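## Task

Carry the green tray onto the top of the two-door cabinet beside arm4, keeping the remaining three trays on the top of the two-door cabinet beside arm1; when finished, every item that a tray holds has to be upright inside that tray.

## Robot and tools

Robots: four identical i2rt Big YAM arms named arm1, arm2, arm3 and arm4. Each has six revolute joints, a two-finger gripper and a camera on its wrist. Fixed room cameras are cam_arm1, cam_arm2, cam_arm3 and cam_arm4; wrist cameras are arm1_cam_wrist to arm4_cam_wrist. Foot positions in the scene frame (m): arm1 (-3.353, 0.955, 1.087), arm2 (-0.696, 0.380, 0.896), arm3 (0.758, 2.478, 0.943), arm4 (0.739, -1.729, 0.955). Each foot faces its own +x. The hand reaches roughly 1.0 m from the joint1 axis.

Frames: one shared scene frame, origin on the floor, +z up, metres. The hand point lies between the finger pads about 1 cm behind the tips; fingers point along the hand's +z and open along its y. Quaternions are written w, x, y, z.

Tool move: one action for any subset of robots. Arguments are arm1..arm4 (each optional) plus cameras (list of camera names, "all", or [] for none). Per robot you may give:
- joints: absolute joint targets by name. joint1_rad -2.879..2.879 (base turn, positive counter-clockwise seen from above); joint2_rad 0..3.141 (shoulder, 0 = upper arm pointing back, positive lifts it forward); joint3_rad 0..3.019 (elbow, 0 = folded); joint4_rad -1.692..1.57 (hand pitch, positive tilts fingers up); joint5_rad -1.57..1.57 (sideways swing, positive to the arm's right); joint6_rad -2.094..2.094 (roll, positive clockwise seen from behind); gripper_m 0..0.093 (absolute fingertip gap in metres).
- target: one list of seven numbers [x, y, z, qw, qx, qy, qz] for that robot, an absolute hand pose in the scene frame in metres, same format as the printed hand line. The hand travels in a straight line from its current hand_target toward it. With target, joints may only contain gripper_m.
- speed: top path speed in m/s, 0.002..0.5, default 0.25; only valid alongside target. Rotation is capped at twice that value in rad/s.
- min_time_s: 0.1..8 s, the shortest duration for that robot's joint motions.
All motions start at once; all hand paths in one call finish together at the slowest one's pace. Paths last 0.5..10 s, an action at most 15 s. Omitted robots keep their old commands. Unknown keys make a call invalid; out-of-range values get it refused, and after a refusal the remaining move, wait and finished_scene calls in that reply are skipped.

Results: per-robot state with joint_positions, Joint velocities, joint torques, hand and hand_target. A line "move" summarises, e.g. "arm1 done; arm2 time_out". Status words: done; off_target (stopped short, may still push); time_out (joints keep a nearby target and keep pushing, on_its_own lists them; send the reported positions to relieve); not_followed / "joint command not followed" / "pose unreachable" (a self/other-arm collision check withheld the targets, which may still be tried later). Robots shown "as last shown" were not commanded. A move with no action prints full state, all images and the scene number. Images may be slightly older than the state.

wait: seconds 0..10, optional cameras; nothing new is commanded.
zoom_image: camera plus region [x0, y0, x1, y1] in that camera's latest image pixels, at most 504 by 504.
read_manual: returns licence texts only.
finished_scene: argument scene (1 or 2); ends the scene irreversibly.

Gripper readings: gripping a hard object at full force reads up to ~5 mm under its width (some read ~2 mm over); closed on nothing reads 0.000..0.003. For a firm grip command about 5 mm below the contact reading. To release, command well above the reading.

Cautions: the arms push on without stopping at contact, so contacts can get forceful and motors overheat (MOTOR HOT at 85 °C; at 100 °C the arm goes limp for 30..60 s, shown as OVER-TEMPERATURE FAULT and limit_stop_at_motor_heat). Avoid stretched-out holding and pushing into unreachable poses. Hand paths ignore obstacles and other arms; a hard squeeze between two robots (including one gripper closing on another's fingers) ends the scene. Hands lag, drift a centimetre or more and can overshoot speed near full stretch. Do not drop parts from height, slam, or knock anything off the work area or onto the floor; keep tray contents upright. Loose objects may occasionally be nudged by outside pushes.

Each tool is called after "Emit:" in YAML: its name, and indented under it one key for each argument.

## Session

Emit:
move:
  cameras: ["all"]

Scene clock: 0.00 s.
Joint torques (N m): no reading
Motor temperatures (°C): arm1=[38 29 29 24 25 31 27] | arm2=[35 34 22 33 25 27 24] | arm3=[26 23 35 27 28 33 27] | arm4=[30 27 31 32 24 26 26]
Heat: arm1: hottest joint1_rad 38 °C; arm2: hottest joint1_rad 35 °C; arm3: hottest joint3_rad 35 °C; arm4: hottest joint4_rad 32 °C.
Joint velocities: within noise
arm1.joint_positions: joint1_rad=+0.089 joint2_rad=+0.637 joint3_rad=+1.388 joint4_rad=-1.274 joint5_rad=-0.141 joint6_rad=-0.454 gripper_m=+0.09396
arm1.joint_status: not commanded
arm1.hand: x=-3.6097 y=+0.9366 z=+1.6320 quat_wxyz=(-0.046, +0.836, +0.227, -0.496) (m; scene frame)
arm1.hand_target: x=-3.6070 y=+0.9368 z=+1.6424 quat_wxyz=(-0.049, +0.831, +0.227, -0.506) (m; scene frame)
arm1.hand_status: not commanded
arm2.joint_positions: joint1_rad=+0.436 joint2_rad=+0.623 joint3_rad=+1.436 joint4_rad=-1.296 joint5_rad=+0.205 joint6_rad=+0.282 gripper_m=+0.09396
arm2.joint_status: not commanded
arm2.hand: x=-0.9158 y=+0.3145 z=+1.4689 quat_wxyz=(-0.111, -0.850, -0.022, +0.515) (m; scene frame)
arm2.hand_target: x=-0.9126 y=+0.3162 z=+1.4786 quat_wxyz=(-0.115, -0.844, -0.020, +0.524) (m; scene frame)
arm2.hand_status: not commanded
arm3.joint_positions: joint1_rad=-0.331 joint2_rad=+0.647 joint3_rad=+1.368 joint4_rad=-1.341 joint5_rad=+0.187 joint6_rad=+0.489 gripper_m=+0.09396
arm3.joint_status: not commanded
arm3.hand: x=+1.0113 y=+2.4730 z=+1.4646 quat_wxyz=(-0.457, -0.206, -0.864, -0.057) (m; scene frame)
arm3.hand_target: x=+1.0095 y=+2.4728 z=+1.4774 quat_wxyz=(-0.469, -0.206, -0.857, -0.062) (m; scene frame)
arm3.hand_status: not commanded
arm4.joint_positions: joint1_rad=+0.452 joint2_rad=+0.634 joint3_rad=+1.441 joint4_rad=-1.163 joint5_rad=-0.104 joint6_rad=+0.711 gripper_m=+0.09396
arm4.joint_status: not commanded
arm4.hand: x=+0.9835 y=-1.7359 z=+1.5579 quat_wxyz=(-0.538, -0.297, -0.760, -0.210) (m; scene frame)
arm4.hand_target: x=+0.9797 y=-1.7355 z=+1.5685 quat_wxyz=(-0.547, -0.294, -0.754, -0.213) (m; scene frame)
arm4.hand_status: not commanded
pictures: arm1_cam_wrist, arm2_cam_wrist, arm3_cam_wrist, arm4_cam_wrist, cam_arm1, cam_arm2, cam_arm3, cam_arm4

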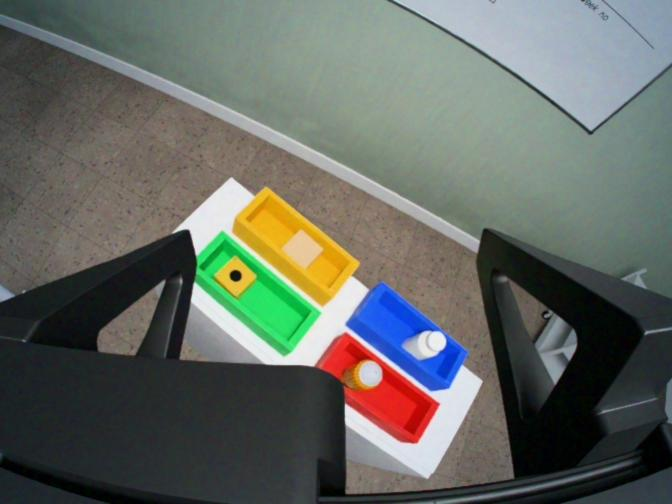

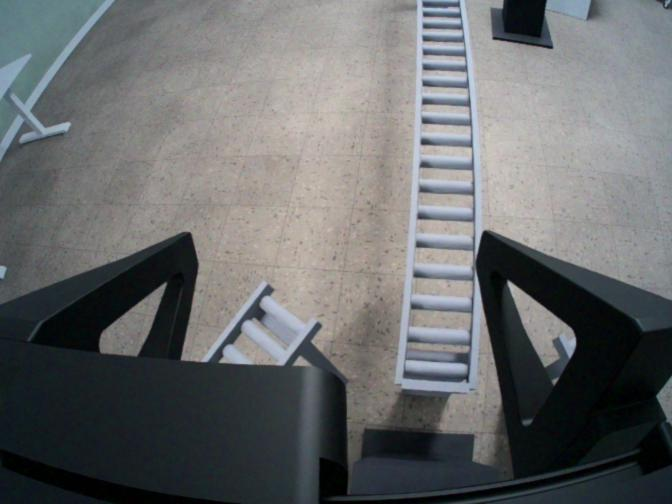

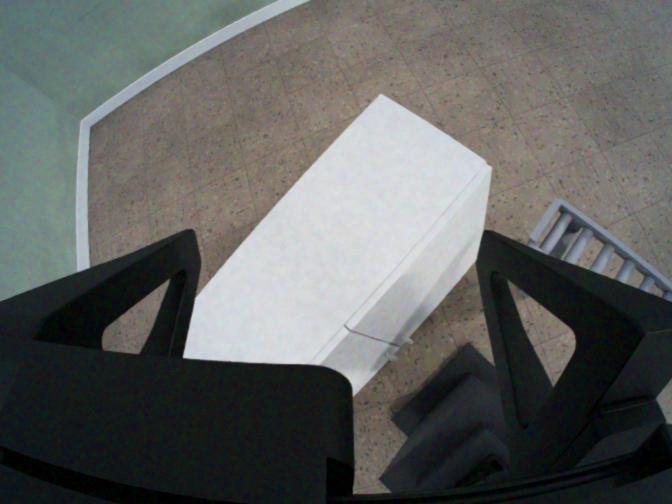

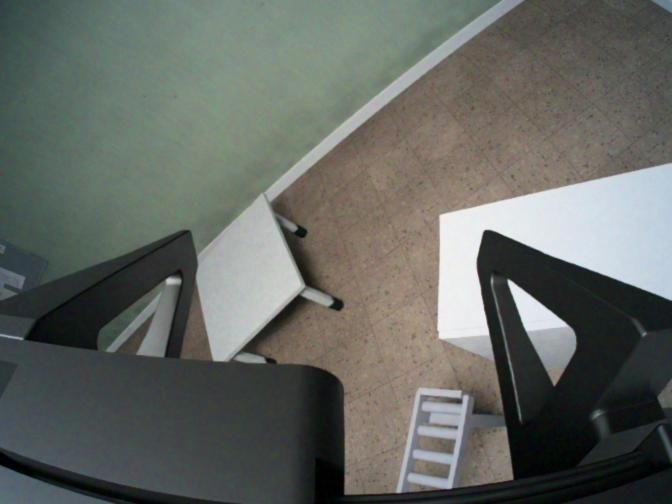

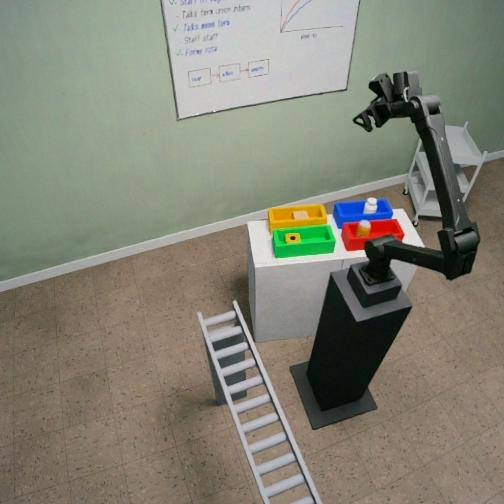

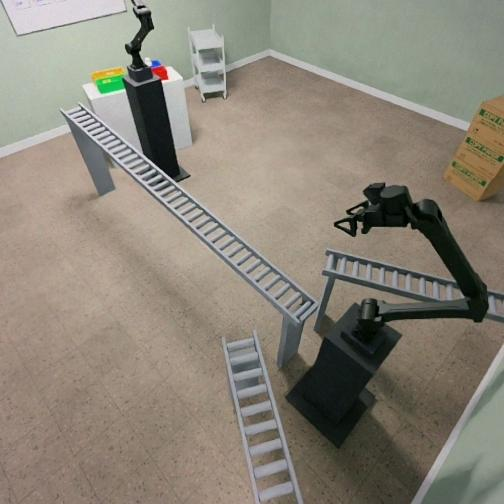

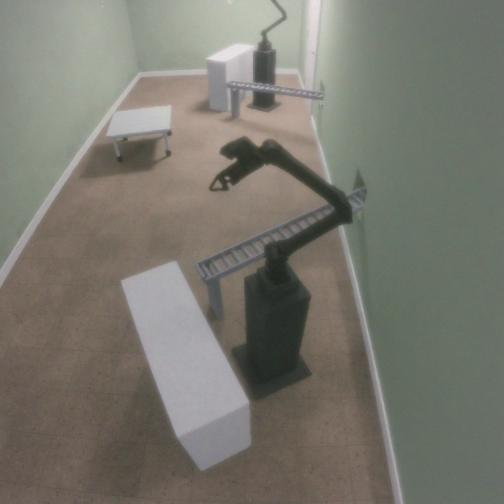

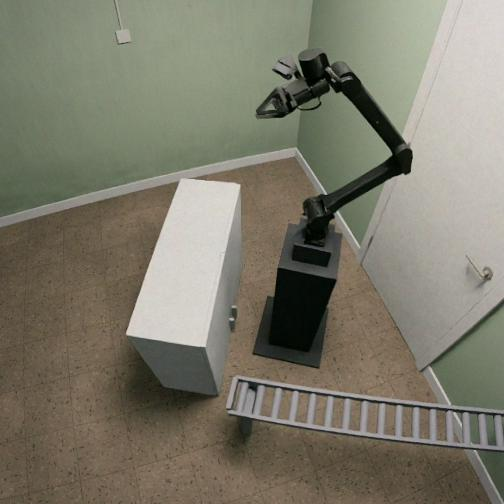

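Emit:
zoom_image:
  camera: "cam_arm2"
  region: [0, 80, 504, 504]

Emit:
zoom_image:
  camera: "cam_arm1"
  region: [180, 180, 460, 440]

Emit:
zoom_image:
  camera: "arm1_cam_wrist"
  region: [170, 160, 500, 490]

Emit:
zoom_image:
  camera: "cam_arm4"
  region: [100, 150, 504, 504]

Emit:
zoom_image:
  camera: "cam_arm3"
  region: [80, 0, 400, 320]

Scaled by 1.000.

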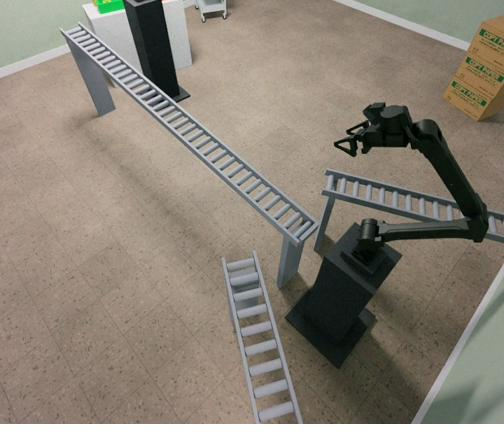

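Scaled by 1.800 from the camera's 504x504 image, which has a finer 720x720 frame.

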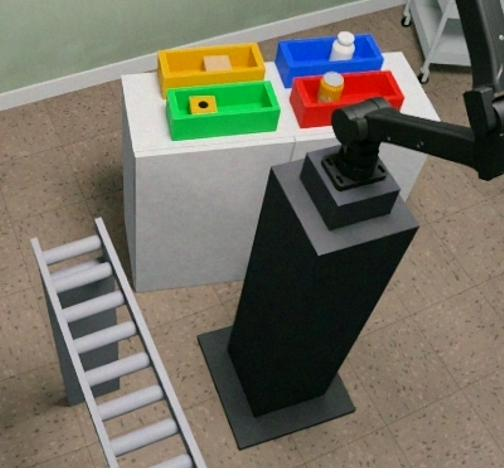

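Scaled by 1.527 from the camera's 672x504 image, which has a finer 960x720 frame.

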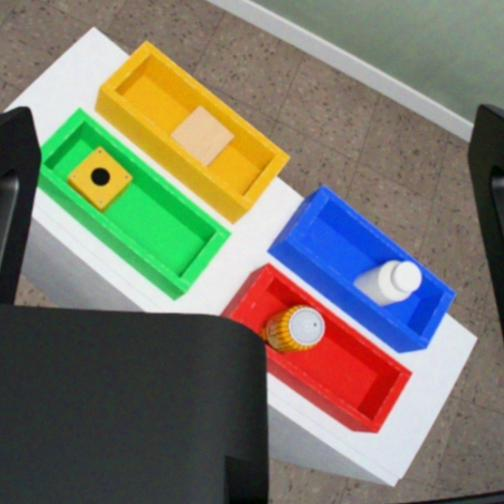

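Scaled by 1.248 from the camera's 504x504 image, which has a finer 720x720 frame.

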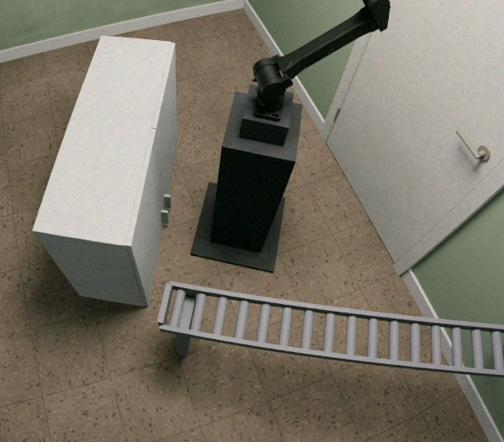

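Scaled by 1.575 from the camera's 504x504 image, which has a finer 720x720 frame.

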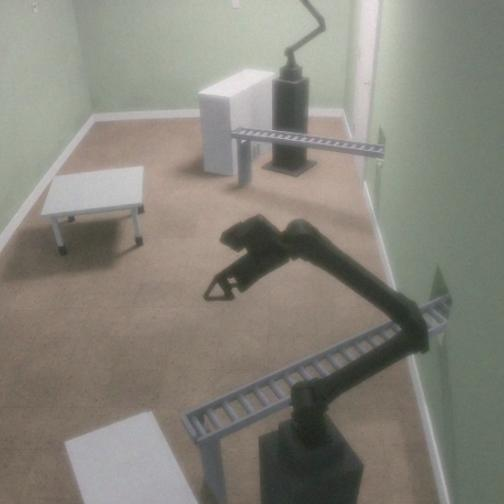

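Emit:
zoom_image:
  camera: "arm2_cam_wrist"
  region: [180, 200, 500, 440]

Emit:
zoom_image:
  camera: "cam_arm2"
  region: [200, 220, 420, 440]

Emit:
zoom_image:
  camera: "cam_arm2"
  region: [40, 40, 240, 240]

Emit:
zoom_image:
  camera: "cam_arm1"
  region: [180, 280, 340, 440]

Emit:
zoom_image:
  camera: "arm4_cam_wrist"
  region: [340, 140, 672, 504]

Emit:
zoom_image:
  camera: "cam_arm4"
  region: [200, 340, 360, 500]

Scaled by 1.575 from the camera's 672x504 image, which has a finer 960x720 frame.

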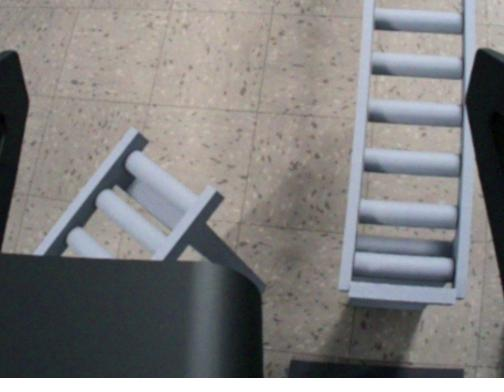

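Scaled by 2.291 from the camera's 504x504 image, which has a finer 720x720 frame.

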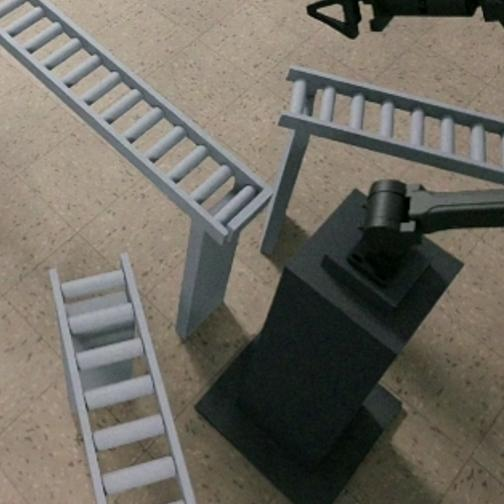

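Scaled by 2.520 from the camera's 504x504 image, which has a finer 720x720 frame.

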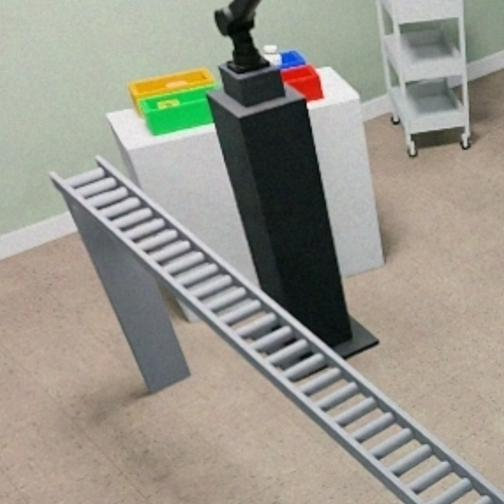

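Scaled by 3.150 from the camera's 504x504 image, which has a finer 720x720 frame.

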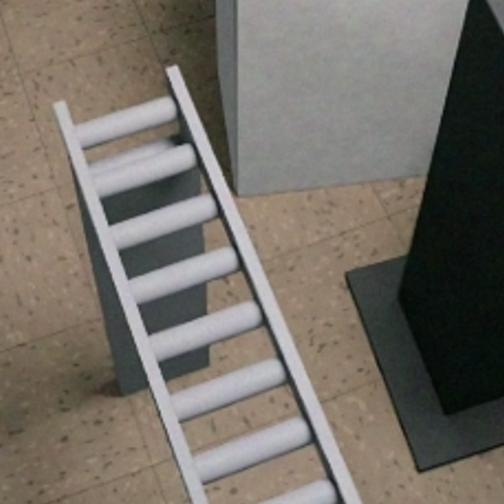

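Scaled by 1.385 from the camera's 672x504 image, which has a finer 960x720 frame.

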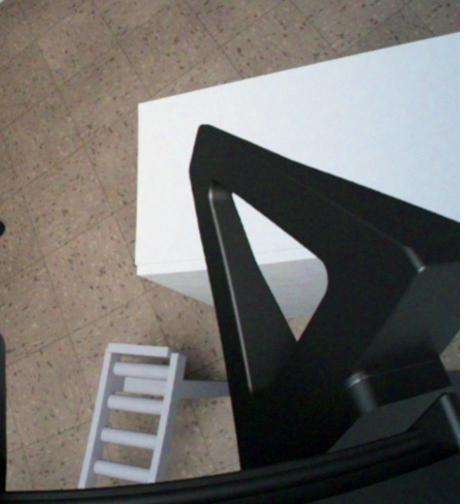

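Scaled by 3.150 from the camera's 504x504 image, which has a finer 720x720 frame.

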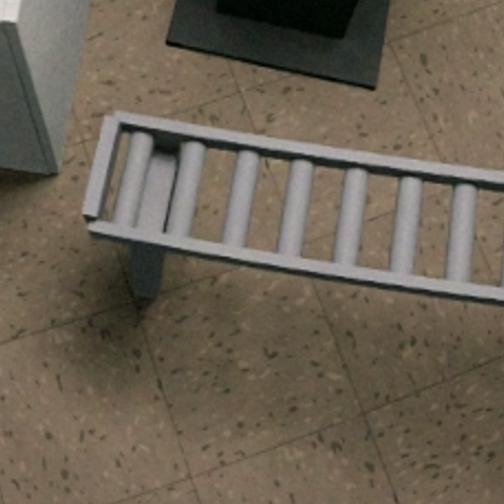

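Emit:
move:
  arm1: {"target": [-3.77, 0.889, 1.06, 0, 0.7986, 0.6018, 0], "speed": 0.35}
  arm2: {"target": [-1.15, 0.44, 1.02, 0, 1, 0, 0], "speed": 0.35}
  arm4: {"target": [1.0685, -1.303, 0.95, 0, 0.2588, 0.9659, 0], "speed": 0.35}
  cameras: ["arm1_cam_wrist", "arm2_cam_wrist", "arm4_cam_wrist"]

Scene clock: 21.33 s.
Joint torques (N m): arm1=[0.09 -12.04 9.78 0.55 -0.05 -0.12] | arm2=[-0.03 -13.74 13.82 0.43 0.18 -0.14] | arm3=[1.85 -0.44 10.78 2.03 0.09 -0.07] | arm4=[-0.03 -20.48 10.58 0.2 0.02 0.13]
Motor temperatures (°C): arm1=[38 29 31 24 25 30 26] | arm2=[35 34 26 33 25 27 24] | arm3=[26 23 37 27 28 33 27] | arm4=[30 27 33 31 24 26 26]
Heat: arm1: hottest joint1_rad 38 °C; arm2: hottest joint1_rad 35 °C; arm3: hottest joint3_rad 37 °C; arm4: hottest joint3_rad 33 °C.
move: arm1 off_target; arm2 off_target; arm4 off_target
Joint velocities: within noise
arm1.joint_positions: joint1_rad=+0.239 joint2_rad=+1.709 joint3_rad=+0.909 joint4_rad=-0.795 joint5_rad=+0.010 joint6_rad=-1.116 gripper_m=+0.09397
arm1.joint_status: not commanded
arm1.hand: x=-3.7492 y=+0.8959 z=+1.0571 quat_wxyz=(+0.009, +0.805, +0.593, +0.015) (m; scene frame)
arm1.hand_target: x=-3.7692 y=+0.8890 z=+1.0606 quat_wxyz=(+0.000, +0.799, +0.602, +0.000) (m; scene frame)
arm1.hand_status: off_target (0.022 m and 2.3 deg from the pose sent, 0.596 m and 72.8 deg at the start)
arm2.joint_positions: joint1_rad=-0.140 joint2_rad=+1.598 joint3_rad=+1.196 joint4_rad=-1.212 joint5_rad=+0.010 joint6_rad=-0.115 gripper_m=+0.09396
arm2.joint_status: not commanded
arm2.hand: x=-1.1329 y=+0.4332 z=+1.0085 quat_wxyz=(-0.003, -1.000, -0.001, -0.018) (m; scene frame)
arm2.hand_target: x=-1.1493 y=+0.4399 z=+1.0202 quat_wxyz=(+0.000, -1.000, +0.000, +0.000) (m; scene frame)
arm2.hand_status: off_target (0.022 m and 2.1 deg from the pose sent, 0.522 m and 63.7 deg at the start)
arm3: as last shown
arm4.joint_positions: joint1_rad=+1.464 joint2_rad=+1.944 joint3_rad=+1.307 joint4_rad=-0.964 joint5_rad=-0.012 joint6_rad=+1.424 gripper_m=+0.09396
arm4.joint_status: not commanded
arm4.hand: x=+1.0616 y=-1.3177 z=+0.9408 quat_wxyz=(+0.004, -0.258, -0.966, +0.012) (m; scene frame)
arm4.hand_target: x=+1.0682 y=-1.3033 z=+0.9502 quat_wxyz=(+0.000, -0.259, -0.966, +0.000) (m; scene frame)
arm4.hand_status: off_target (0.019 m and 1.4 deg from the pose sent, 0.751 m and 71.5 deg at the start)
pictures: arm1_cam_wrist, arm2_cam_wrist, arm4_cam_wrist
camera_calibration:
arm1_cam_wrist: T_world_to_cam=[[-0.95313, 0.301557, -0.0246435, -3.81887], [0.223457, 0.756507, 0.614625, -0.486296], [0.203988, 0.580311, -0.788434, 1.20394], [0, 0, 0, 1]] pos_world=[-3.7768, 0.820838, 1.154]
arm2_cam_wrist: T_world_to_cam=[[-0.0102927, 0.999947, -0.000949513, -0.445338], [0.791042, 0.00872321, 0.6117, 0.279238], [0.611676, 0.00554491, -0.791089, 1.61119], [0, 0, 0, 1]] pos_world=[-1.211, 0.433944, 1.10337]
arm4_cam_wrist: T_world_to_cam=[[-0.501087, -0.865254, 0.0157029, -0.622142], [-0.701959, 0.416998, 0.577378, 0.757381], [-0.506127, 0.278294, -0.816326, 1.79671], [0, 0, 0, 1]] pos_world=[1.12926, -1.35415, 1.03917]

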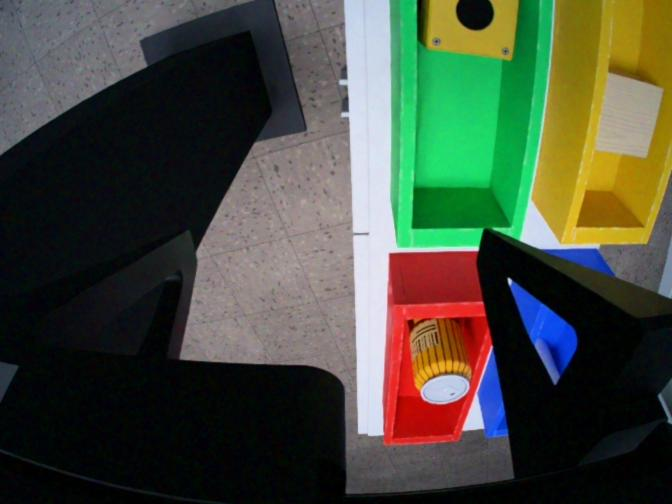

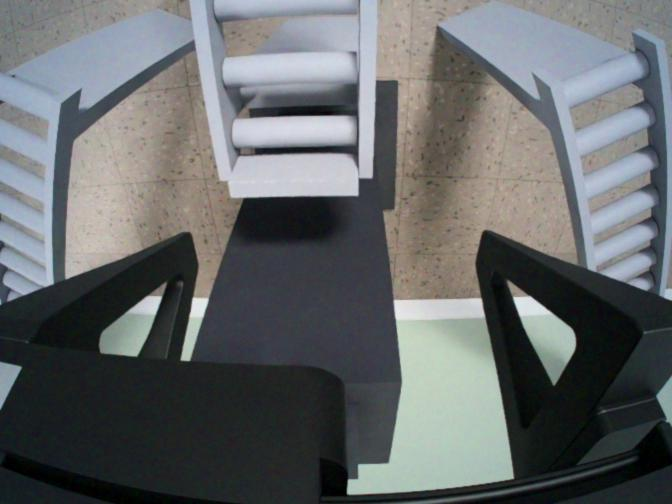

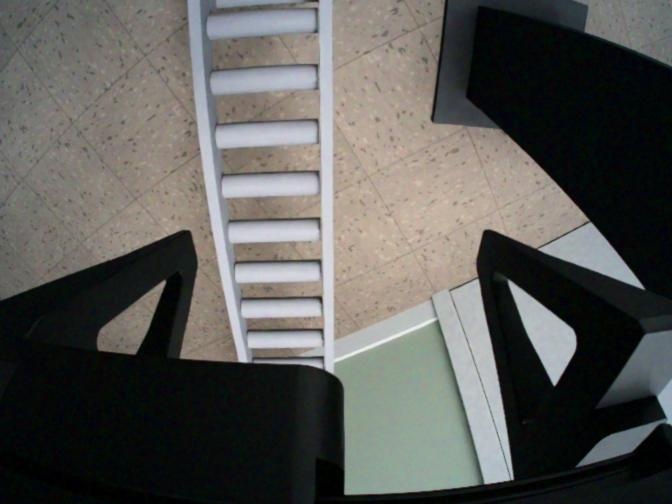

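Emit:
zoom_image:
  camera: "arm1_cam_wrist"
  region: [330, 0, 672, 270]

Emit:
zoom_image:
  camera: "arm2_cam_wrist"
  region: [180, 0, 430, 220]

Emit:
zoom_image:
  camera: "arm4_cam_wrist"
  region: [170, 180, 510, 400]

Scaled by 1.474 from the camera's 672x504 image, which has a finer 960x720 frame.

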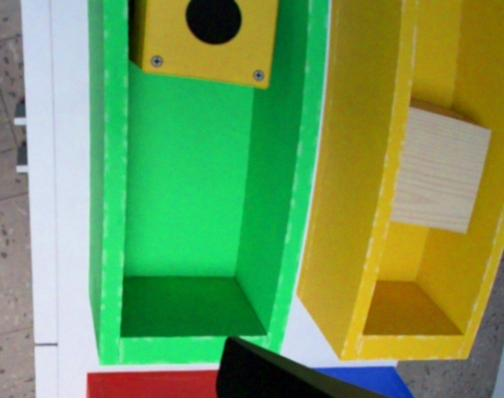

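Scaled by 2.016 from the camera's 672x504 image, which has a finer 960x720 frame.

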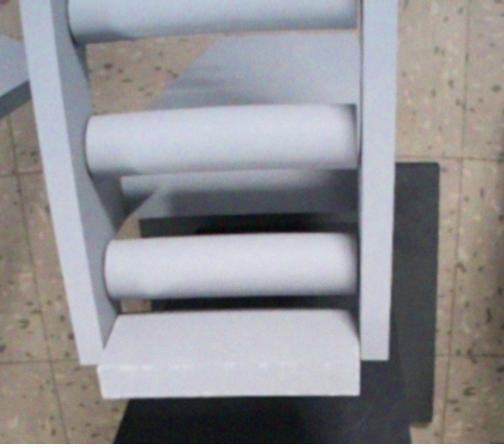

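Scaled by 1.482 from the camera's 672x504 image, which has a finer 960x720 frame.

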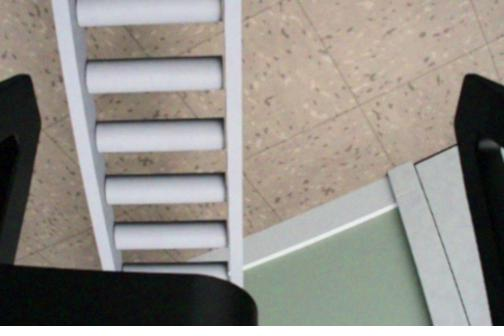

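Emit:
move:
  arm1: {"target": [-3.819, 0.930, 0.96, 0, 0.788, 0.6157, 0], "speed": 0.25}
  cameras: ["arm1_cam_wrist", "cam_arm1"]

Scene clock: 32.40 s.
Joint torques (N m): arm1=[-1.03 -14.21 8.02 0.64 -0.17 -0.12] | arm2=[-0.09 -13.63 13.64 0.44 0.17 -0.15] | arm3=[1.79 -0.38 10.67 2.03 0.08 -0.06] | arm4=[-0.03 -20.54 10.62 0.17 0.01 0.13]
Motor temperatures (°C): arm1=[38 29 31 24 25 30 26] | arm2=[35 34 28 33 25 27 24] | arm3=[26 23 38 27 28 33 27] | arm4=[30 27 34 31 24 26 26]
Heat: arm1: hottest joint1_rad 38 °C; arm2: hottest joint1_rad 35 °C; arm3: hottest joint3_rad 38 °C; arm4: hottest joint3_rad 34 °C.
move: arm1 off_target
Joint velocities: within noise
arm1.joint_positions: joint1_rad=+0.147 joint2_rad=+1.999 joint3_rad=+1.021 joint4_rad=-0.605 joint5_rad=+0.013 joint6_rad=-1.258 gripper_m=+0.09397
arm1.joint_status: not commanded
arm1.hand: x=-3.8017 y=+0.9288 z=+0.9637 quat_wxyz=(+0.006, +0.790, +0.613, +0.010) (m; scene frame)
arm1.hand_target: x=-3.8185 y=+0.9301 z=+0.9604 quat_wxyz=(+0.000, +0.788, +0.616, +0.000) (m; scene frame)
arm1.hand_status: off_target (0.018 m and 1.4 deg from the pose sent, 0.124 m and 3.8 deg at the start)
arm2, arm3, arm4: as last shown
arm2.hand: x=-1.1329 y=+0.4332 z=+1.0085 quat_wxyz=(-0.003, -1.000, -0.002, -0.018) (m; scene frame)
arm4.hand: x=+1.0615 y=-1.3178 z=+0.9408 quat_wxyz=(+0.004, -0.258, -0.966, +0.012) (m; scene frame)
arm4.hand_target: x=+1.0681 y=-1.3034 z=+0.9502 quat_wxyz=(+0.000, -0.259, -0.966, +0.000) (m; scene frame)
pictures: arm1_cam_wrist, cam_arm1
camera_calibration:
arm1_cam_wrist: T_world_to_cam=[[-0.967301, 0.253214, -0.0145405, -3.89981], [0.19187, 0.768046, 0.610976, -0.569278], [0.165875, 0.588207, -0.791516, 0.972708], [0, 0, 0, 1]] pos_world=[-3.82441, 0.852562, 1.06102]

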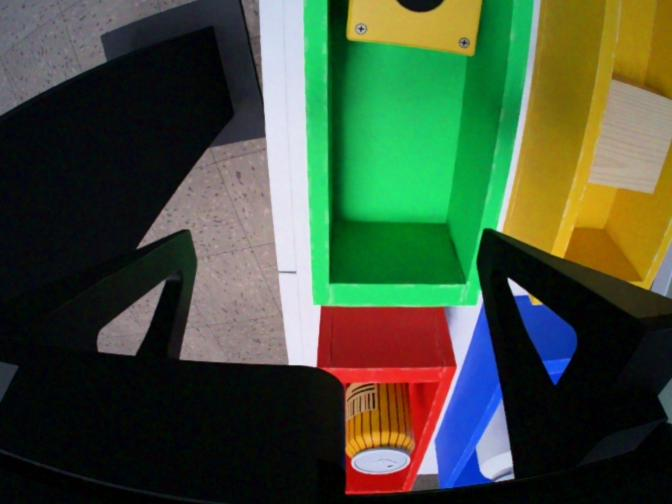

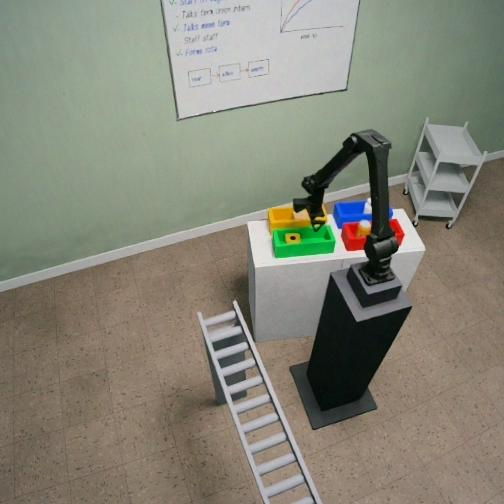

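Emit:
zoom_image:
  camera: "arm1_cam_wrist"
  region: [260, 0, 560, 320]

Scaled by 1.575 from the camera's 672x504 image, which has a finer 960x720 frame.

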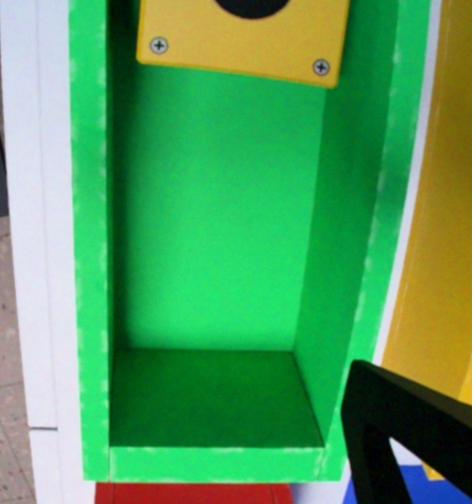

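Emit:
move:
  arm1: {"target": [-3.811, 0.9176, 0.815, 0, 0.788, 0.6157, 0], "speed": 0.2}
  cameras: ["arm1_cam_wrist", "cam_arm1"]

Scene clock: 37.17 s.
Joint torques (N m): arm1=[0.73 -15.85 4.7 0.66 -0.18 0.09] | arm2=[0.15 -13.74 13.71 0.42 0.18 -0.15] | arm3=[1.9 -0.44 10.69 1.98 0.08 -0.06] | arm4=[-0.03 -20.42 10.59 0.14 0.02 0.12]
Motor temperatures (°C): arm1=[38 30 31 24 25 30 26] | arm2=[35 35 29 33 25 27 24] | arm3=[26 23 38 27 28 32 27] | arm4=[30 28 35 31 24 26 26]
Heat: arm1: hottest joint1_rad 38 °C; arm2: hottest joint1_rad 35 °C; arm3: hottest joint3_rad 38 °C; arm4: hottest joint3_rad 35 °C.
move: arm1 off_target
Joint velocities: within noise
arm1.joint_positions: joint1_rad=+0.155 joint2_rad=+2.349 joint3_rad=+1.095 joint4_rad=-0.317 joint5_rad=+0.013 joint6_rad=-1.257 gripper_m=+0.09397
arm1.joint_status: not commanded
arm1.hand: x=-3.8040 y=+0.9236 z=+0.8235 quat_wxyz=(+0.003, +0.788, +0.616, +0.005) (m; scene frame)
arm1.hand_target: x=-3.8108 y=+0.9177 z=+0.8154 quat_wxyz=(+0.000, +0.788, +0.616, +0.000) (m; scene frame)
arm1.hand_status: off_target (0.013 m and 0.6 deg from the pose sent, 0.150 m and 1.4 deg at the start)
arm2, arm3, arm4: as last shown
pictures: arm1_cam_wrist, cam_arm1
camera_calibration:
arm1_cam_wrist: T_world_to_cam=[[-0.968997, 0.247061, -0.0025304, -3.91344], [0.194688, 0.769809, 0.607857, -0.467478], [0.152126, 0.588519, -0.794042, 0.814548], [0, 0, 0, 1]] pos_world=[-3.82501, 0.847352, 0.921043]

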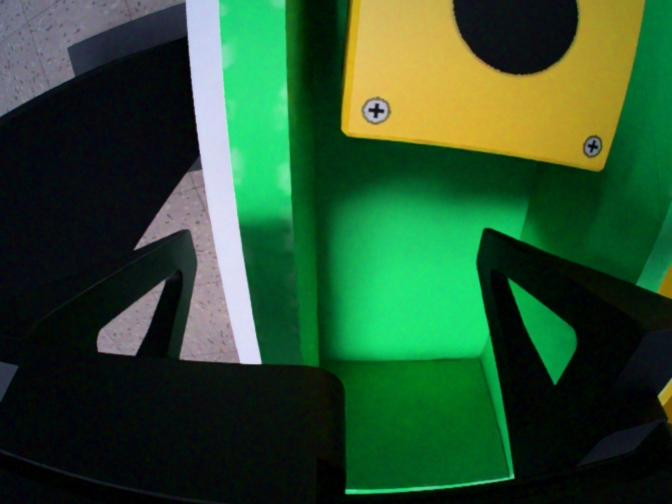

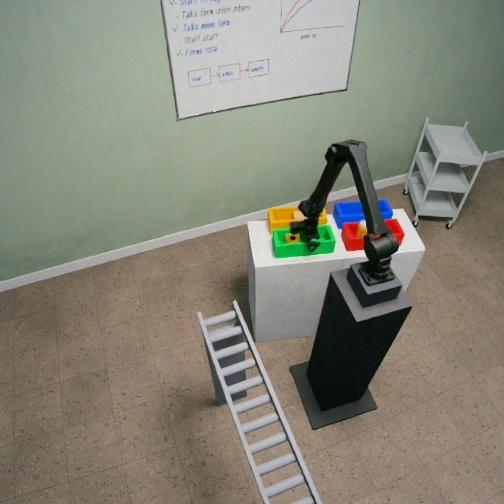

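Emit:
move:
  arm1: {"target": [-3.792, 0.916, 0.805, 0, 0.788, 0.6157, 0], "speed": 0.1}
  cameras: ["arm1_cam_wrist"]

Scene clock: 39.03 s.
Joint torques (N m): arm1=[0.5 -15.62 2 0.77 -0.17 0.1] | arm2=[-0.03 -13.68 13.72 0.43 0.18 -0.14] | arm3=[1.79 -0.26 10.73 2.03 0.09 -0.05] | arm4=[-0.03 -20.54 10.62 0.18 0.02 0.12]
Motor temperatures (°C): arm1=[38 30 31 24 25 30 26] | arm2=[35 35 30 33 25 27 24] | arm3=[26 23 38 27 28 32 27] | arm4=[30 28 35 31 24 26 26]
Heat: arm1: hottest joint1_rad 38 °C; arm2: hottest joint1_rad 35 °C; arm3: hottest joint3_rad 38 °C; arm4: hottest joint3_rad 35 °C.
move: arm1 off_target
Joint velocities: within noise
arm1.joint_positions: joint1_rad=+0.160 joint2_rad=+2.356 joint3_rad=+1.081 joint4_rad=-0.262 joint5_rad=+0.013 joint6_rad=-1.251 gripper_m=+0.09397
arm1.joint_status: not commanded
arm1.hand: x=-3.8056 y=+0.9210 z=+0.8188 quat_wxyz=(-0.007, +0.788, +0.615, -0.009) (m; scene frame)
arm1.hand_target: x=-3.7917 y=+0.9164 z=+0.8057 quat_wxyz=(+0.000, +0.788, +0.616, +0.000) (m; scene frame)
arm1.hand_status: off_target (0.020 m and 1.3 deg from the pose sent, 0.023 m and 0.6 deg at the start)
arm2, arm3, arm4: as last shown
pictures: arm1_cam_wrist
camera_calibration:
arm1_cam_wrist: T_world_to_cam=[[-0.968255, 0.248238, 0.0293364, -3.93876], [0.215839, 0.771087, 0.599031, -0.375786], [0.126081, 0.586346, -0.800189, 0.720505], [0, 0, 0, 1]] pos_world=[-3.82346, 0.84505, 0.917197]

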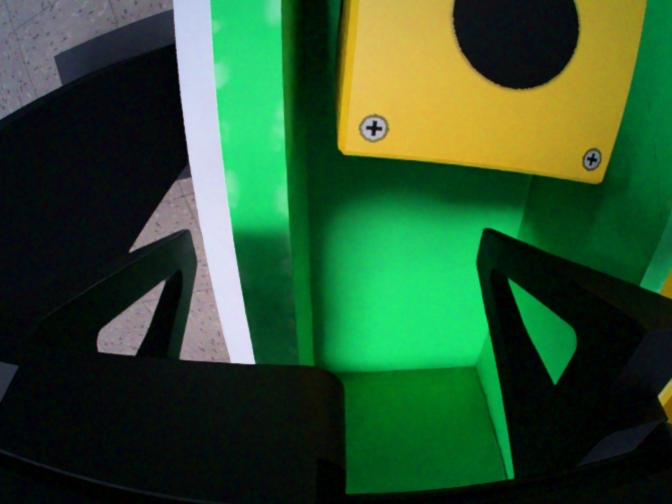

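Emit:
move:
  arm1: {"target": [-3.774, 0.911, 0.800, 0, 0.788, 0.6157, 0], "speed": 0.15}
  cameras: ["arm1_cam_wrist"]

Scene clock: 40.60 s.
Joint torques (N m): arm1=[0.44 -14.92 1.42 0.73 -0.17 0.11] | arm2=[0.15 -13.68 13.7 0.43 0.17 -0.15] | arm3=[1.79 -0.21 10.74 2.04 0.08 -0.04] | arm4=[-0.09 -20.54 10.62 0.17 0.01 0.13]
Motor temperatures (°C): arm1=[38 30 31 24 25 30 26] | arm2=[35 35 30 33 25 27 24] | arm3=[26 23 38 27 28 32 26] | arm4=[30 28 35 31 24 26 26]
Heat: arm1: hottest joint1_rad 38 °C; arm2: hottest joint1_rad 35 °C; arm3: hottest joint3_rad 38 °C; arm4: hottest joint3_rad 35 °C.
move: arm1 off_target
Joint velocities: within noise
arm1.joint_positions: joint1_rad=+0.177 joint2_rad=+2.360 joint3_rad=+1.036 joint4_rad=-0.213 joint5_rad=+0.013 joint6_rad=-1.236 gripper_m=+0.09397
arm1.joint_status: not commanded
arm1.hand: x=-3.7880 y=+0.9149 z=+0.8130 quat_wxyz=(-0.006, +0.788, +0.616, -0.009) (m; scene frame)
arm1.hand_target: x=-3.7739 y=+0.9113 z=+0.8007 quat_wxyz=(+0.000, +0.788, +0.616, +0.000) (m; scene frame)
arm1.hand_status: off_target (0.019 m and 1.3 deg from the pose sent, 0.038 m and 1.3 deg at the start)
arm2, arm3, arm4: as last shown
pictures: arm1_cam_wrist
camera_calibration:
arm1_cam_wrist: T_world_to_cam=[[-0.968718, 0.246422, 0.0293537, -3.92007], [0.21447, 0.771805, 0.598598, -0.376848], [0.124853, 0.586169, -0.800511, 0.713105], [0, 0, 0, 1]] pos_world=[-3.80566, 0.838847, 0.911498]

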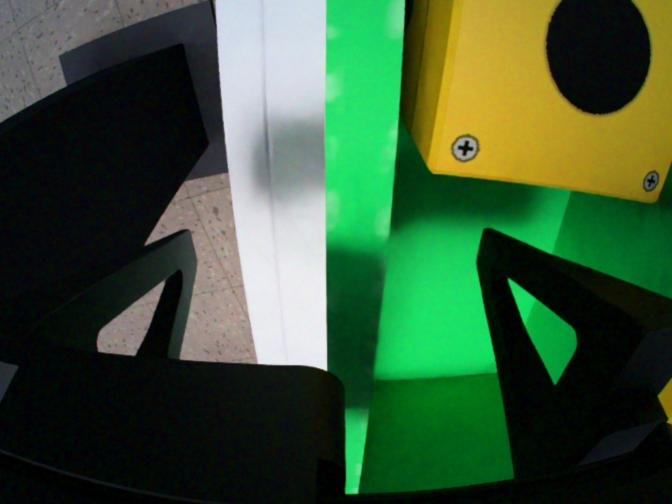

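Emit:
move:
  arm1: {"joints": {"gripper_m": 0.022}}
  cameras: ["arm1_cam_wrist"]

Emit:
move:
  arm1: {"joints": {"gripper_m": 0.004}}
  cameras: ["arm1_cam_wrist", "cam_arm1"]

Scene clock: 42.07 s.
Joint torques (N m): arm1=[0.15 -15.21 1.4 0.73 -0.16 0.11] | arm2=[-0.09 -13.8 13.71 0.4 0.19 -0.15] | arm3=[1.85 -0.38 10.78 1.98 0.07 -0.07] | arm4=[-0.15 -20.6 10.58 0.2 0.02 0.13]
Motor temperatures (°C): arm1=[38 30 31 24 25 30 26] | arm2=[35 35 30 33 25 27 24] | arm3=[26 23 38 27 28 32 26] | arm4=[30 28 35 31 24 26 26]
Heat: arm1: hottest joint1_rad 38 °C; arm2: hottest joint1_rad 35 °C; arm3: hottest joint3_rad 38 °C; arm4: hottest joint3_rad 35 °C.
move: arm1 done
Joint velocities: within noise
arm1.joint_positions: joint1_rad=+0.177 joint2_rad=+2.360 joint3_rad=+1.036 joint4_rad=-0.213 joint5_rad=+0.013 joint6_rad=-1.236 gripper_m=+0.02220
arm1.joint_status: all done
arm1.hand: x=-3.7881 y=+0.9149 z=+0.8130 quat_wxyz=(-0.007, +0.788, +0.616, -0.010) (m; scene frame)
arm1.hand_target: x=-3.7739 y=+0.9113 z=+0.8007 quat_wxyz=(+0.000, +0.788, +0.616, +0.000) (m; scene frame)
arm1.hand_status: not commanded
arm2, arm3, arm4: as last shown
pictures: arm1_cam_wrist
camera_calibration:
arm1_cam_wrist: T_world_to_cam=[[-0.968523, 0.247142, 0.029733, -3.92038], [0.215283, 0.771668, 0.598483, -0.373515], [0.124966, 0.586046, -0.800583, 0.713719], [0, 0, 0, 1]] pos_world=[-3.80576, 0.838848, 0.911499]

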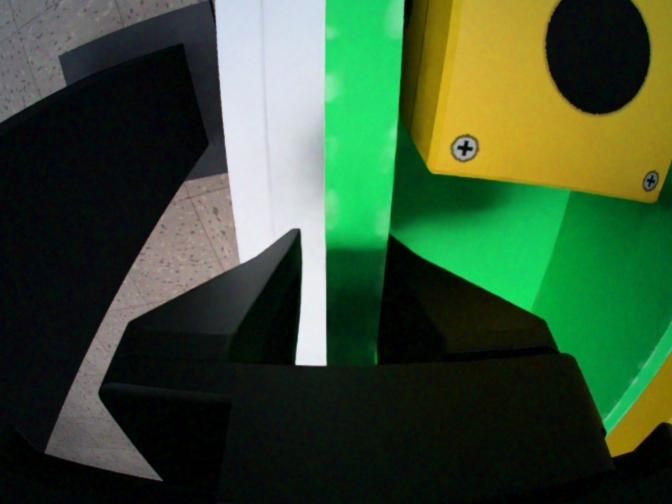

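Scene clock: 42.60 s.
Joint torques (N m): arm1=[0.5 -15.27 1.52 0.76 -0.16 0.06] | arm2=[-0.09 -13.86 13.72 0.38 0.17 -0.13] | arm3=[2.14 -0.38 10.81 2.04 0.09 -0.06] | arm4=[-0.15 -20.48 10.61 0.13 0.01 0.13]
Motor temperatures (°C): arm1=[38 30 31 24 25 30 26] | arm2=[35 35 30 33 25 27 24] | arm3=[26 23 38 27 28 32 26] | arm4=[30 28 35 31 24 26 26]
Heat: arm1: hottest joint1_rad 38 °C; arm2: hottest joint1_rad 35 °C; arm3: hottest joint3_rad 38 °C; arm4: hottest joint3_rad 35 °C.
move: arm1 off_target
Joint velocities: within noise
arm1.joint_positions: joint1_rad=+0.177 joint2_rad=+2.360 joint3_rad=+1.034 joint4_rad=-0.209 joint5_rad=+0.013 joint6_rad=-1.232 gripper_m=+0.01070
arm1.joint_status: gripper_m off_target (ended at +0.01073, target +0.00400)
arm1.hand: x=-3.7883 y=+0.9148 z=+0.8129 quat_wxyz=(-0.007, +0.789, +0.614, -0.011) (m; scene frame)
arm1.hand_target: x=-3.7737 y=+0.9113 z=+0.8007 quat_wxyz=(+0.000, +0.788, +0.616, +0.000) (m; scene frame)
arm1.hand_status: not commanded
arm2, arm3, arm4: as last shown
pictures: arm1_cam_wrist, cam_arm1
camera_calibration:
arm1_cam_wrist: T_world_to_cam=[[-0.967466, 0.250947, 0.0321656, -3.922], [0.219865, 0.771038, 0.597628, -0.354803], [0.125172, 0.585257, -0.801128, 0.715627], [0, 0, 0, 1]] pos_world=[-3.80597, 0.838953, 0.911503]

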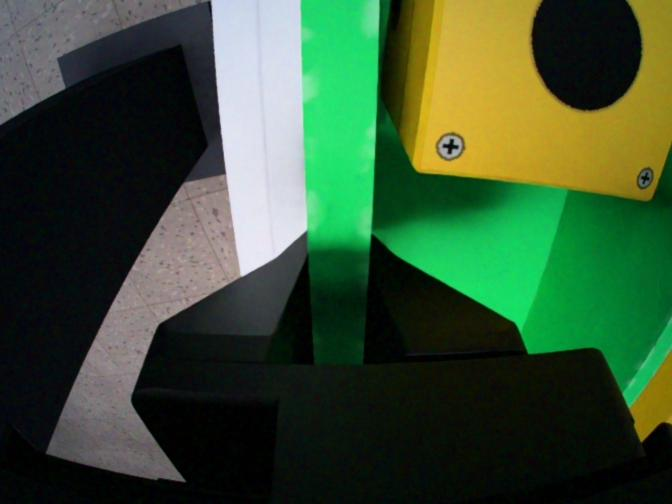

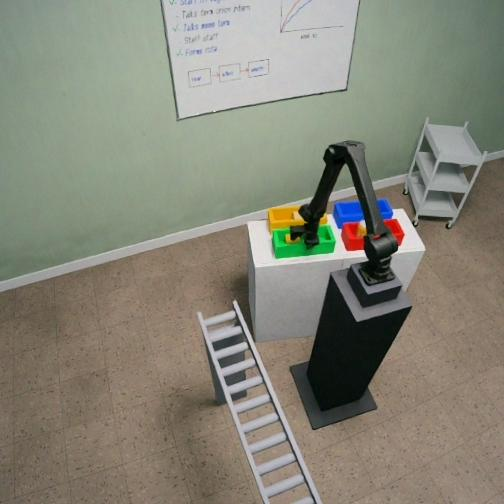

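Emit:
move:
  arm1: {"target": [-3.775, 0.911, 0.90, 0, 0.788, 0.6157, 0], "speed": 0.1}
  cameras: ["arm1_cam_wrist", "cam_arm1"]

Scene clock: 44.87 s.
Joint torques (N m): arm1=[0.62 -19.14 2.8 -0.06 -0.23 0.05] | arm2=[-0.03 -13.74 13.7 0.42 0.19 -0.14] | arm3=[1.67 -0.09 10.78 2.1 0.09 -0.04] | arm4=[-0.09 -20.54 10.59 0.16 0.01 0.13]
Motor temperatures (°C): arm1=[38 30 31 24 25 30 26] | arm2=[35 35 31 33 25 27 24] | arm3=[26 23 38 27 28 32 26] | arm4=[30 28 35 31 24 26 26]
Heat: arm1: hottest joint1_rad 38 °C; arm2: hottest joint1_rad 35 °C; arm3: hottest joint3_rad 38 °C; arm4: hottest joint3_rad 35 °C.
move: arm1 off_target
Joint velocities: within noise
arm1.joint_positions: joint1_rad=+0.178 joint2_rad=+2.157 joint3_rad=+0.941 joint4_rad=-0.377 joint5_rad=+0.014 joint6_rad=-1.229 gripper_m=+0.01070
arm1.joint_status: not commanded
arm1.hand: x=-3.7642 y=+0.9179 z=+0.8847 quat_wxyz=(+0.008, +0.789, +0.614, +0.014) (m; scene frame)
arm1.hand_target: x=-3.7748 y=+0.9110 z=+0.8996 quat_wxyz=(+0.000, +0.788, +0.616, +0.000) (m; scene frame)
arm1.hand_status: off_target (0.020 m and 1.9 deg from the pose sent, 0.088 m and 1.5 deg at the start)
arm2, arm4: as last shown
arm3.joint_positions: joint1_rad=-0.331 joint2_rad=+0.647 joint3_rad=+1.368 joint4_rad=-1.341 joint5_rad=+0.187 joint6_rad=+0.489 gripper_m=+0.09396
arm3.joint_status: not commanded
arm3.hand: x=+1.0113 y=+2.4730 z=+1.4646 quat_wxyz=(-0.457, -0.206, -0.864, -0.057) (m; scene frame)
arm3.hand_target: x=+1.0095 y=+2.4728 z=+1.4774 quat_wxyz=(-0.469, -0.206, -0.857, -0.062) (m; scene frame)
arm3.hand_status: not commanded
pictures: arm1_cam_wrist, cam_arm1
camera_calibration:
arm1_cam_wrist: T_world_to_cam=[[-0.967445, 0.252077, -0.0225269, -3.85427], [0.185426, 0.766586, 0.614786, -0.546076], [0.172242, 0.590595, -0.788372, 0.929269], [0, 0, 0, 1]] pos_world=[-3.78759, 0.841364, 0.981505]

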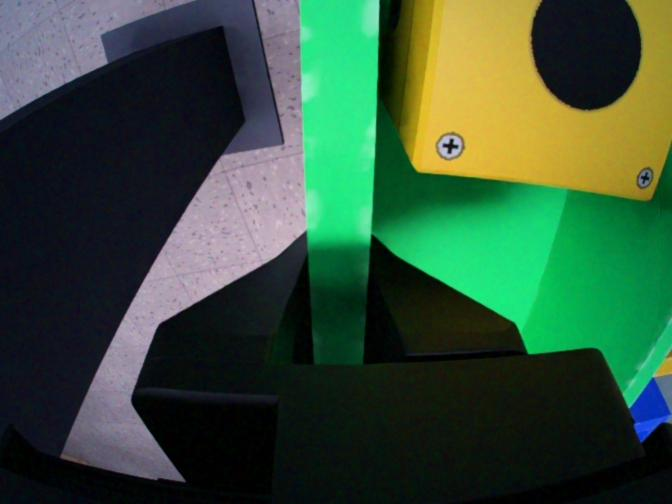

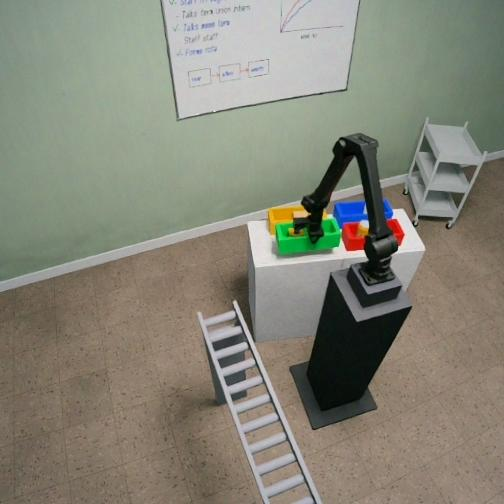

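Emit:
move:
  arm1: {"target": [-3.775, 0.911, 1.09, 0, 0.788, 0.6157, 0], "speed": 0.2}
  cameras: []

Emit:
move:
  arm1: {"target": [-3.34, 0.45, 1.12, 0, 0, 1, 0], "speed": 0.3}
  cameras: ["arm1_cam_wrist", "cam_arm1", "cam_arm2"]

Scene clock: 49.27 s.
Joint torques (N m): arm1=[0.67 -15.79 11.51 -0.27 -0.26 0.08] | arm2=[-0.09 -13.86 13.7 0.43 0.19 -0.14] | arm3=[1.85 -0.73 10.81 1.99 0.07 -0.05] | arm4=[-0.03 -20.6 10.61 0.17 0.01 0.13]
Motor temperatures (°C): arm1=[38 30 31 24 25 29 27] | arm2=[35 35 31 33 25 27 24] | arm3=[26 23 39 27 28 32 26] | arm4=[30 28 36 31 24 26 26]
Heat: arm1: hottest joint1_rad 38 °C; arm2: hottest joint1_rad 35 °C; arm3: hottest joint3_rad 39 °C; arm4: hottest joint3_rad 36 °C.
move: arm1 off_target
Joint velocities: within noise
arm1.joint_positions: joint1_rad=+0.183 joint2_rad=+1.703 joint3_rad=+0.915 joint4_rad=-0.858 joint5_rad=+0.014 joint6_rad=-1.226 gripper_m=+0.01070
arm1.joint_status: not commanded
arm1.hand: x=-3.7410 y=+0.9199 z=+1.0617 quat_wxyz=(+0.022, +0.788, +0.615, +0.037) (m; scene frame)
arm1.hand_target: x=-3.7732 y=+0.9110 z=+1.0907 quat_wxyz=(+0.000, +0.788, +0.616, +0.000) (m; scene frame)
arm1.hand_status: off_target (0.045 m and 4.9 deg from the pose sent, 0.206 m and 1.9 deg at the start)
arm2.joint_positions: joint1_rad=-0.140 joint2_rad=+1.598 joint3_rad=+1.196 joint4_rad=-1.212 joint5_rad=+0.010 joint6_rad=-0.115 gripper_m=+0.09396
arm2.joint_status: not commanded
arm2.hand: x=-1.1329 y=+0.4332 z=+1.0085 quat_wxyz=(-0.003, -1.000, -0.002, -0.018) (m; scene frame)
arm2.hand_target: x=-1.1493 y=+0.4399 z=+1.0202 quat_wxyz=(+0.000, -1.000, +0.000, +0.000) (m; scene frame)
arm2.hand_status: not commanded
arm3: as last shown
arm4.joint_positions: joint1_rad=+1.464 joint2_rad=+1.944 joint3_rad=+1.307 joint4_rad=-0.964 joint5_rad=-0.012 joint6_rad=+1.424 gripper_m=+0.09396
arm4.joint_status: not commanded
arm4.hand: x=+1.0615 y=-1.3178 z=+0.9408 quat_wxyz=(+0.004, -0.258, -0.966, +0.012) (m; scene frame)
arm4.hand_target: x=+1.0681 y=-1.3034 z=+0.9502 quat_wxyz=(+0.000, -0.259, -0.966, +0.000) (m; scene frame)
arm4.hand_status: not commanded
pictures: none
No camera images: "cameras" was empty.

Scene clock: 53.27 s.
Joint torques (N m): arm1=[-0.73 -16.32 14.22 -0.17 -0.43 -0.15] | arm2=[-0.21 -13.74 13.71 0.42 0.18 -0.14] | arm3=[1.79 -0.5 10.84 2.02 0.1 -0.06] | arm4=[-0.09 -20.54 10.62 0.17 0.01 0.13]
Motor temperatures (°C): arm1=[38 30 32 24 25 29 27] | arm2=[35 35 32 33 25 27 24] | arm3=[26 23 39 27 28 32 26] | arm4=[30 28 36 31 24 26 26]
Heat: arm1: hottest joint1_rad 38 °C; arm2: hottest joint1_rad 35 °C; arm3: hottest joint3_rad 39 °C; arm4: hottest joint3_rad 36 °C.
move: arm1 off_target
Joint velocities: within noise
arm1.joint_positions: joint1_rad=+1.687 joint2_rad=+1.831 joint3_rad=+1.184 joint4_rad=-1.011 joint5_rad=+0.019 joint6_rad=-1.526 gripper_m=+0.01070
arm1.joint_status: not commanded
arm1.hand: x=-3.3423 y=+0.4876 z=+1.0940 quat_wxyz=(-0.005, +0.006, +0.999, +0.038) (m; scene frame)
arm1.hand_target: x=-3.3401 y=+0.4524 z=+1.1214 quat_wxyz=(+0.000, +0.000, +1.000, -0.001) (m; scene frame)
arm1.hand_status: off_target (0.046 m and 4.4 deg from the pose sent, 0.621 m and 104.2 deg at the start)
arm2, arm3, arm4: as last shown
pictures: arm1_cam_wrist, cam_arm1, cam_arm2
camera_calibration:
arm1_cam_wrist: T_world_to_cam=[[-0.0187608, -0.99755, -0.0674008, 0.496185], [-0.790365, -0.0264906, 0.612063, -3.2948], [-0.612349, 0.064754, -0.787931, -1.09057], [0, 0, 0, 1]] pos_world=[-3.26259, 0.478307, 1.19077]

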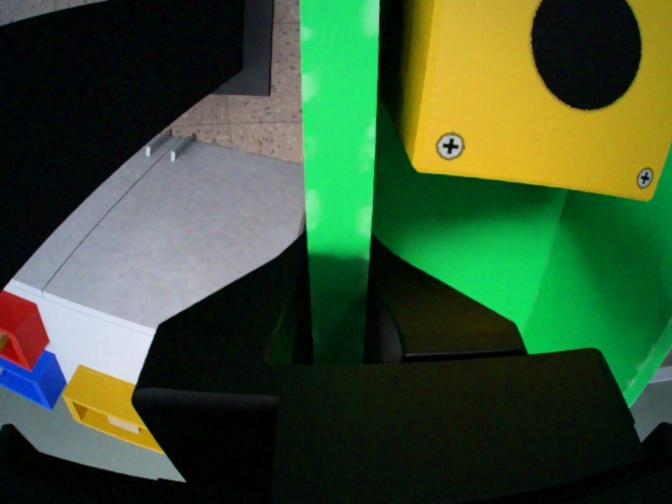

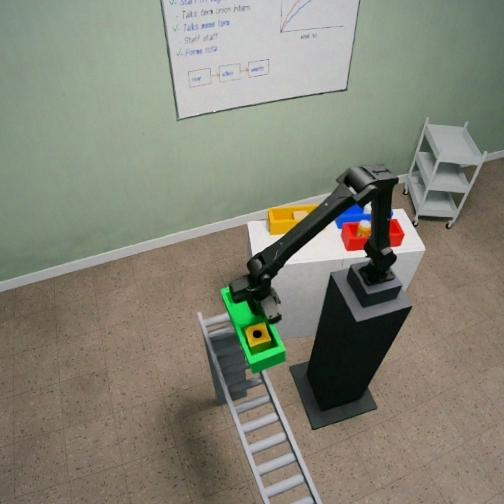

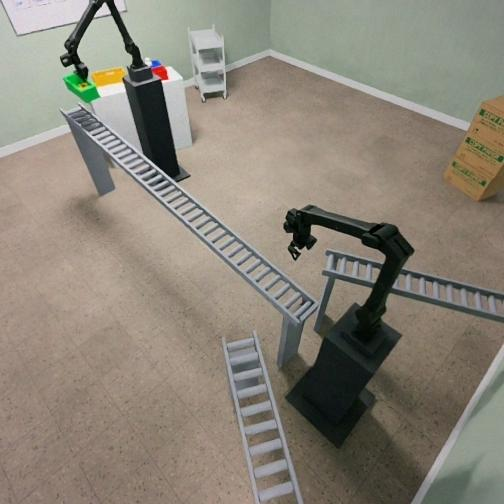

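Emit:
zoom_image:
  camera: "cam_arm1"
  region: [180, 260, 320, 400]

Scaled by 3.600 from the camera's 504x504 image, which has a finer 720x720 frame.

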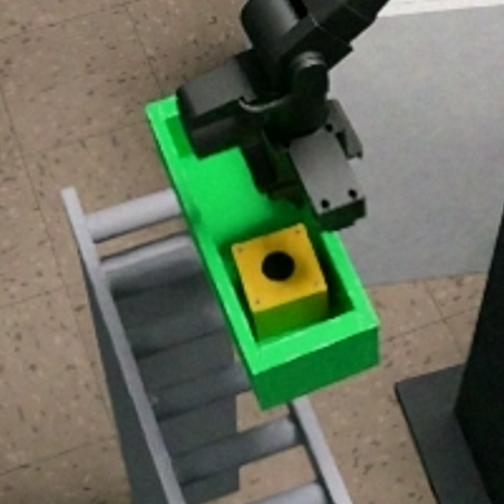

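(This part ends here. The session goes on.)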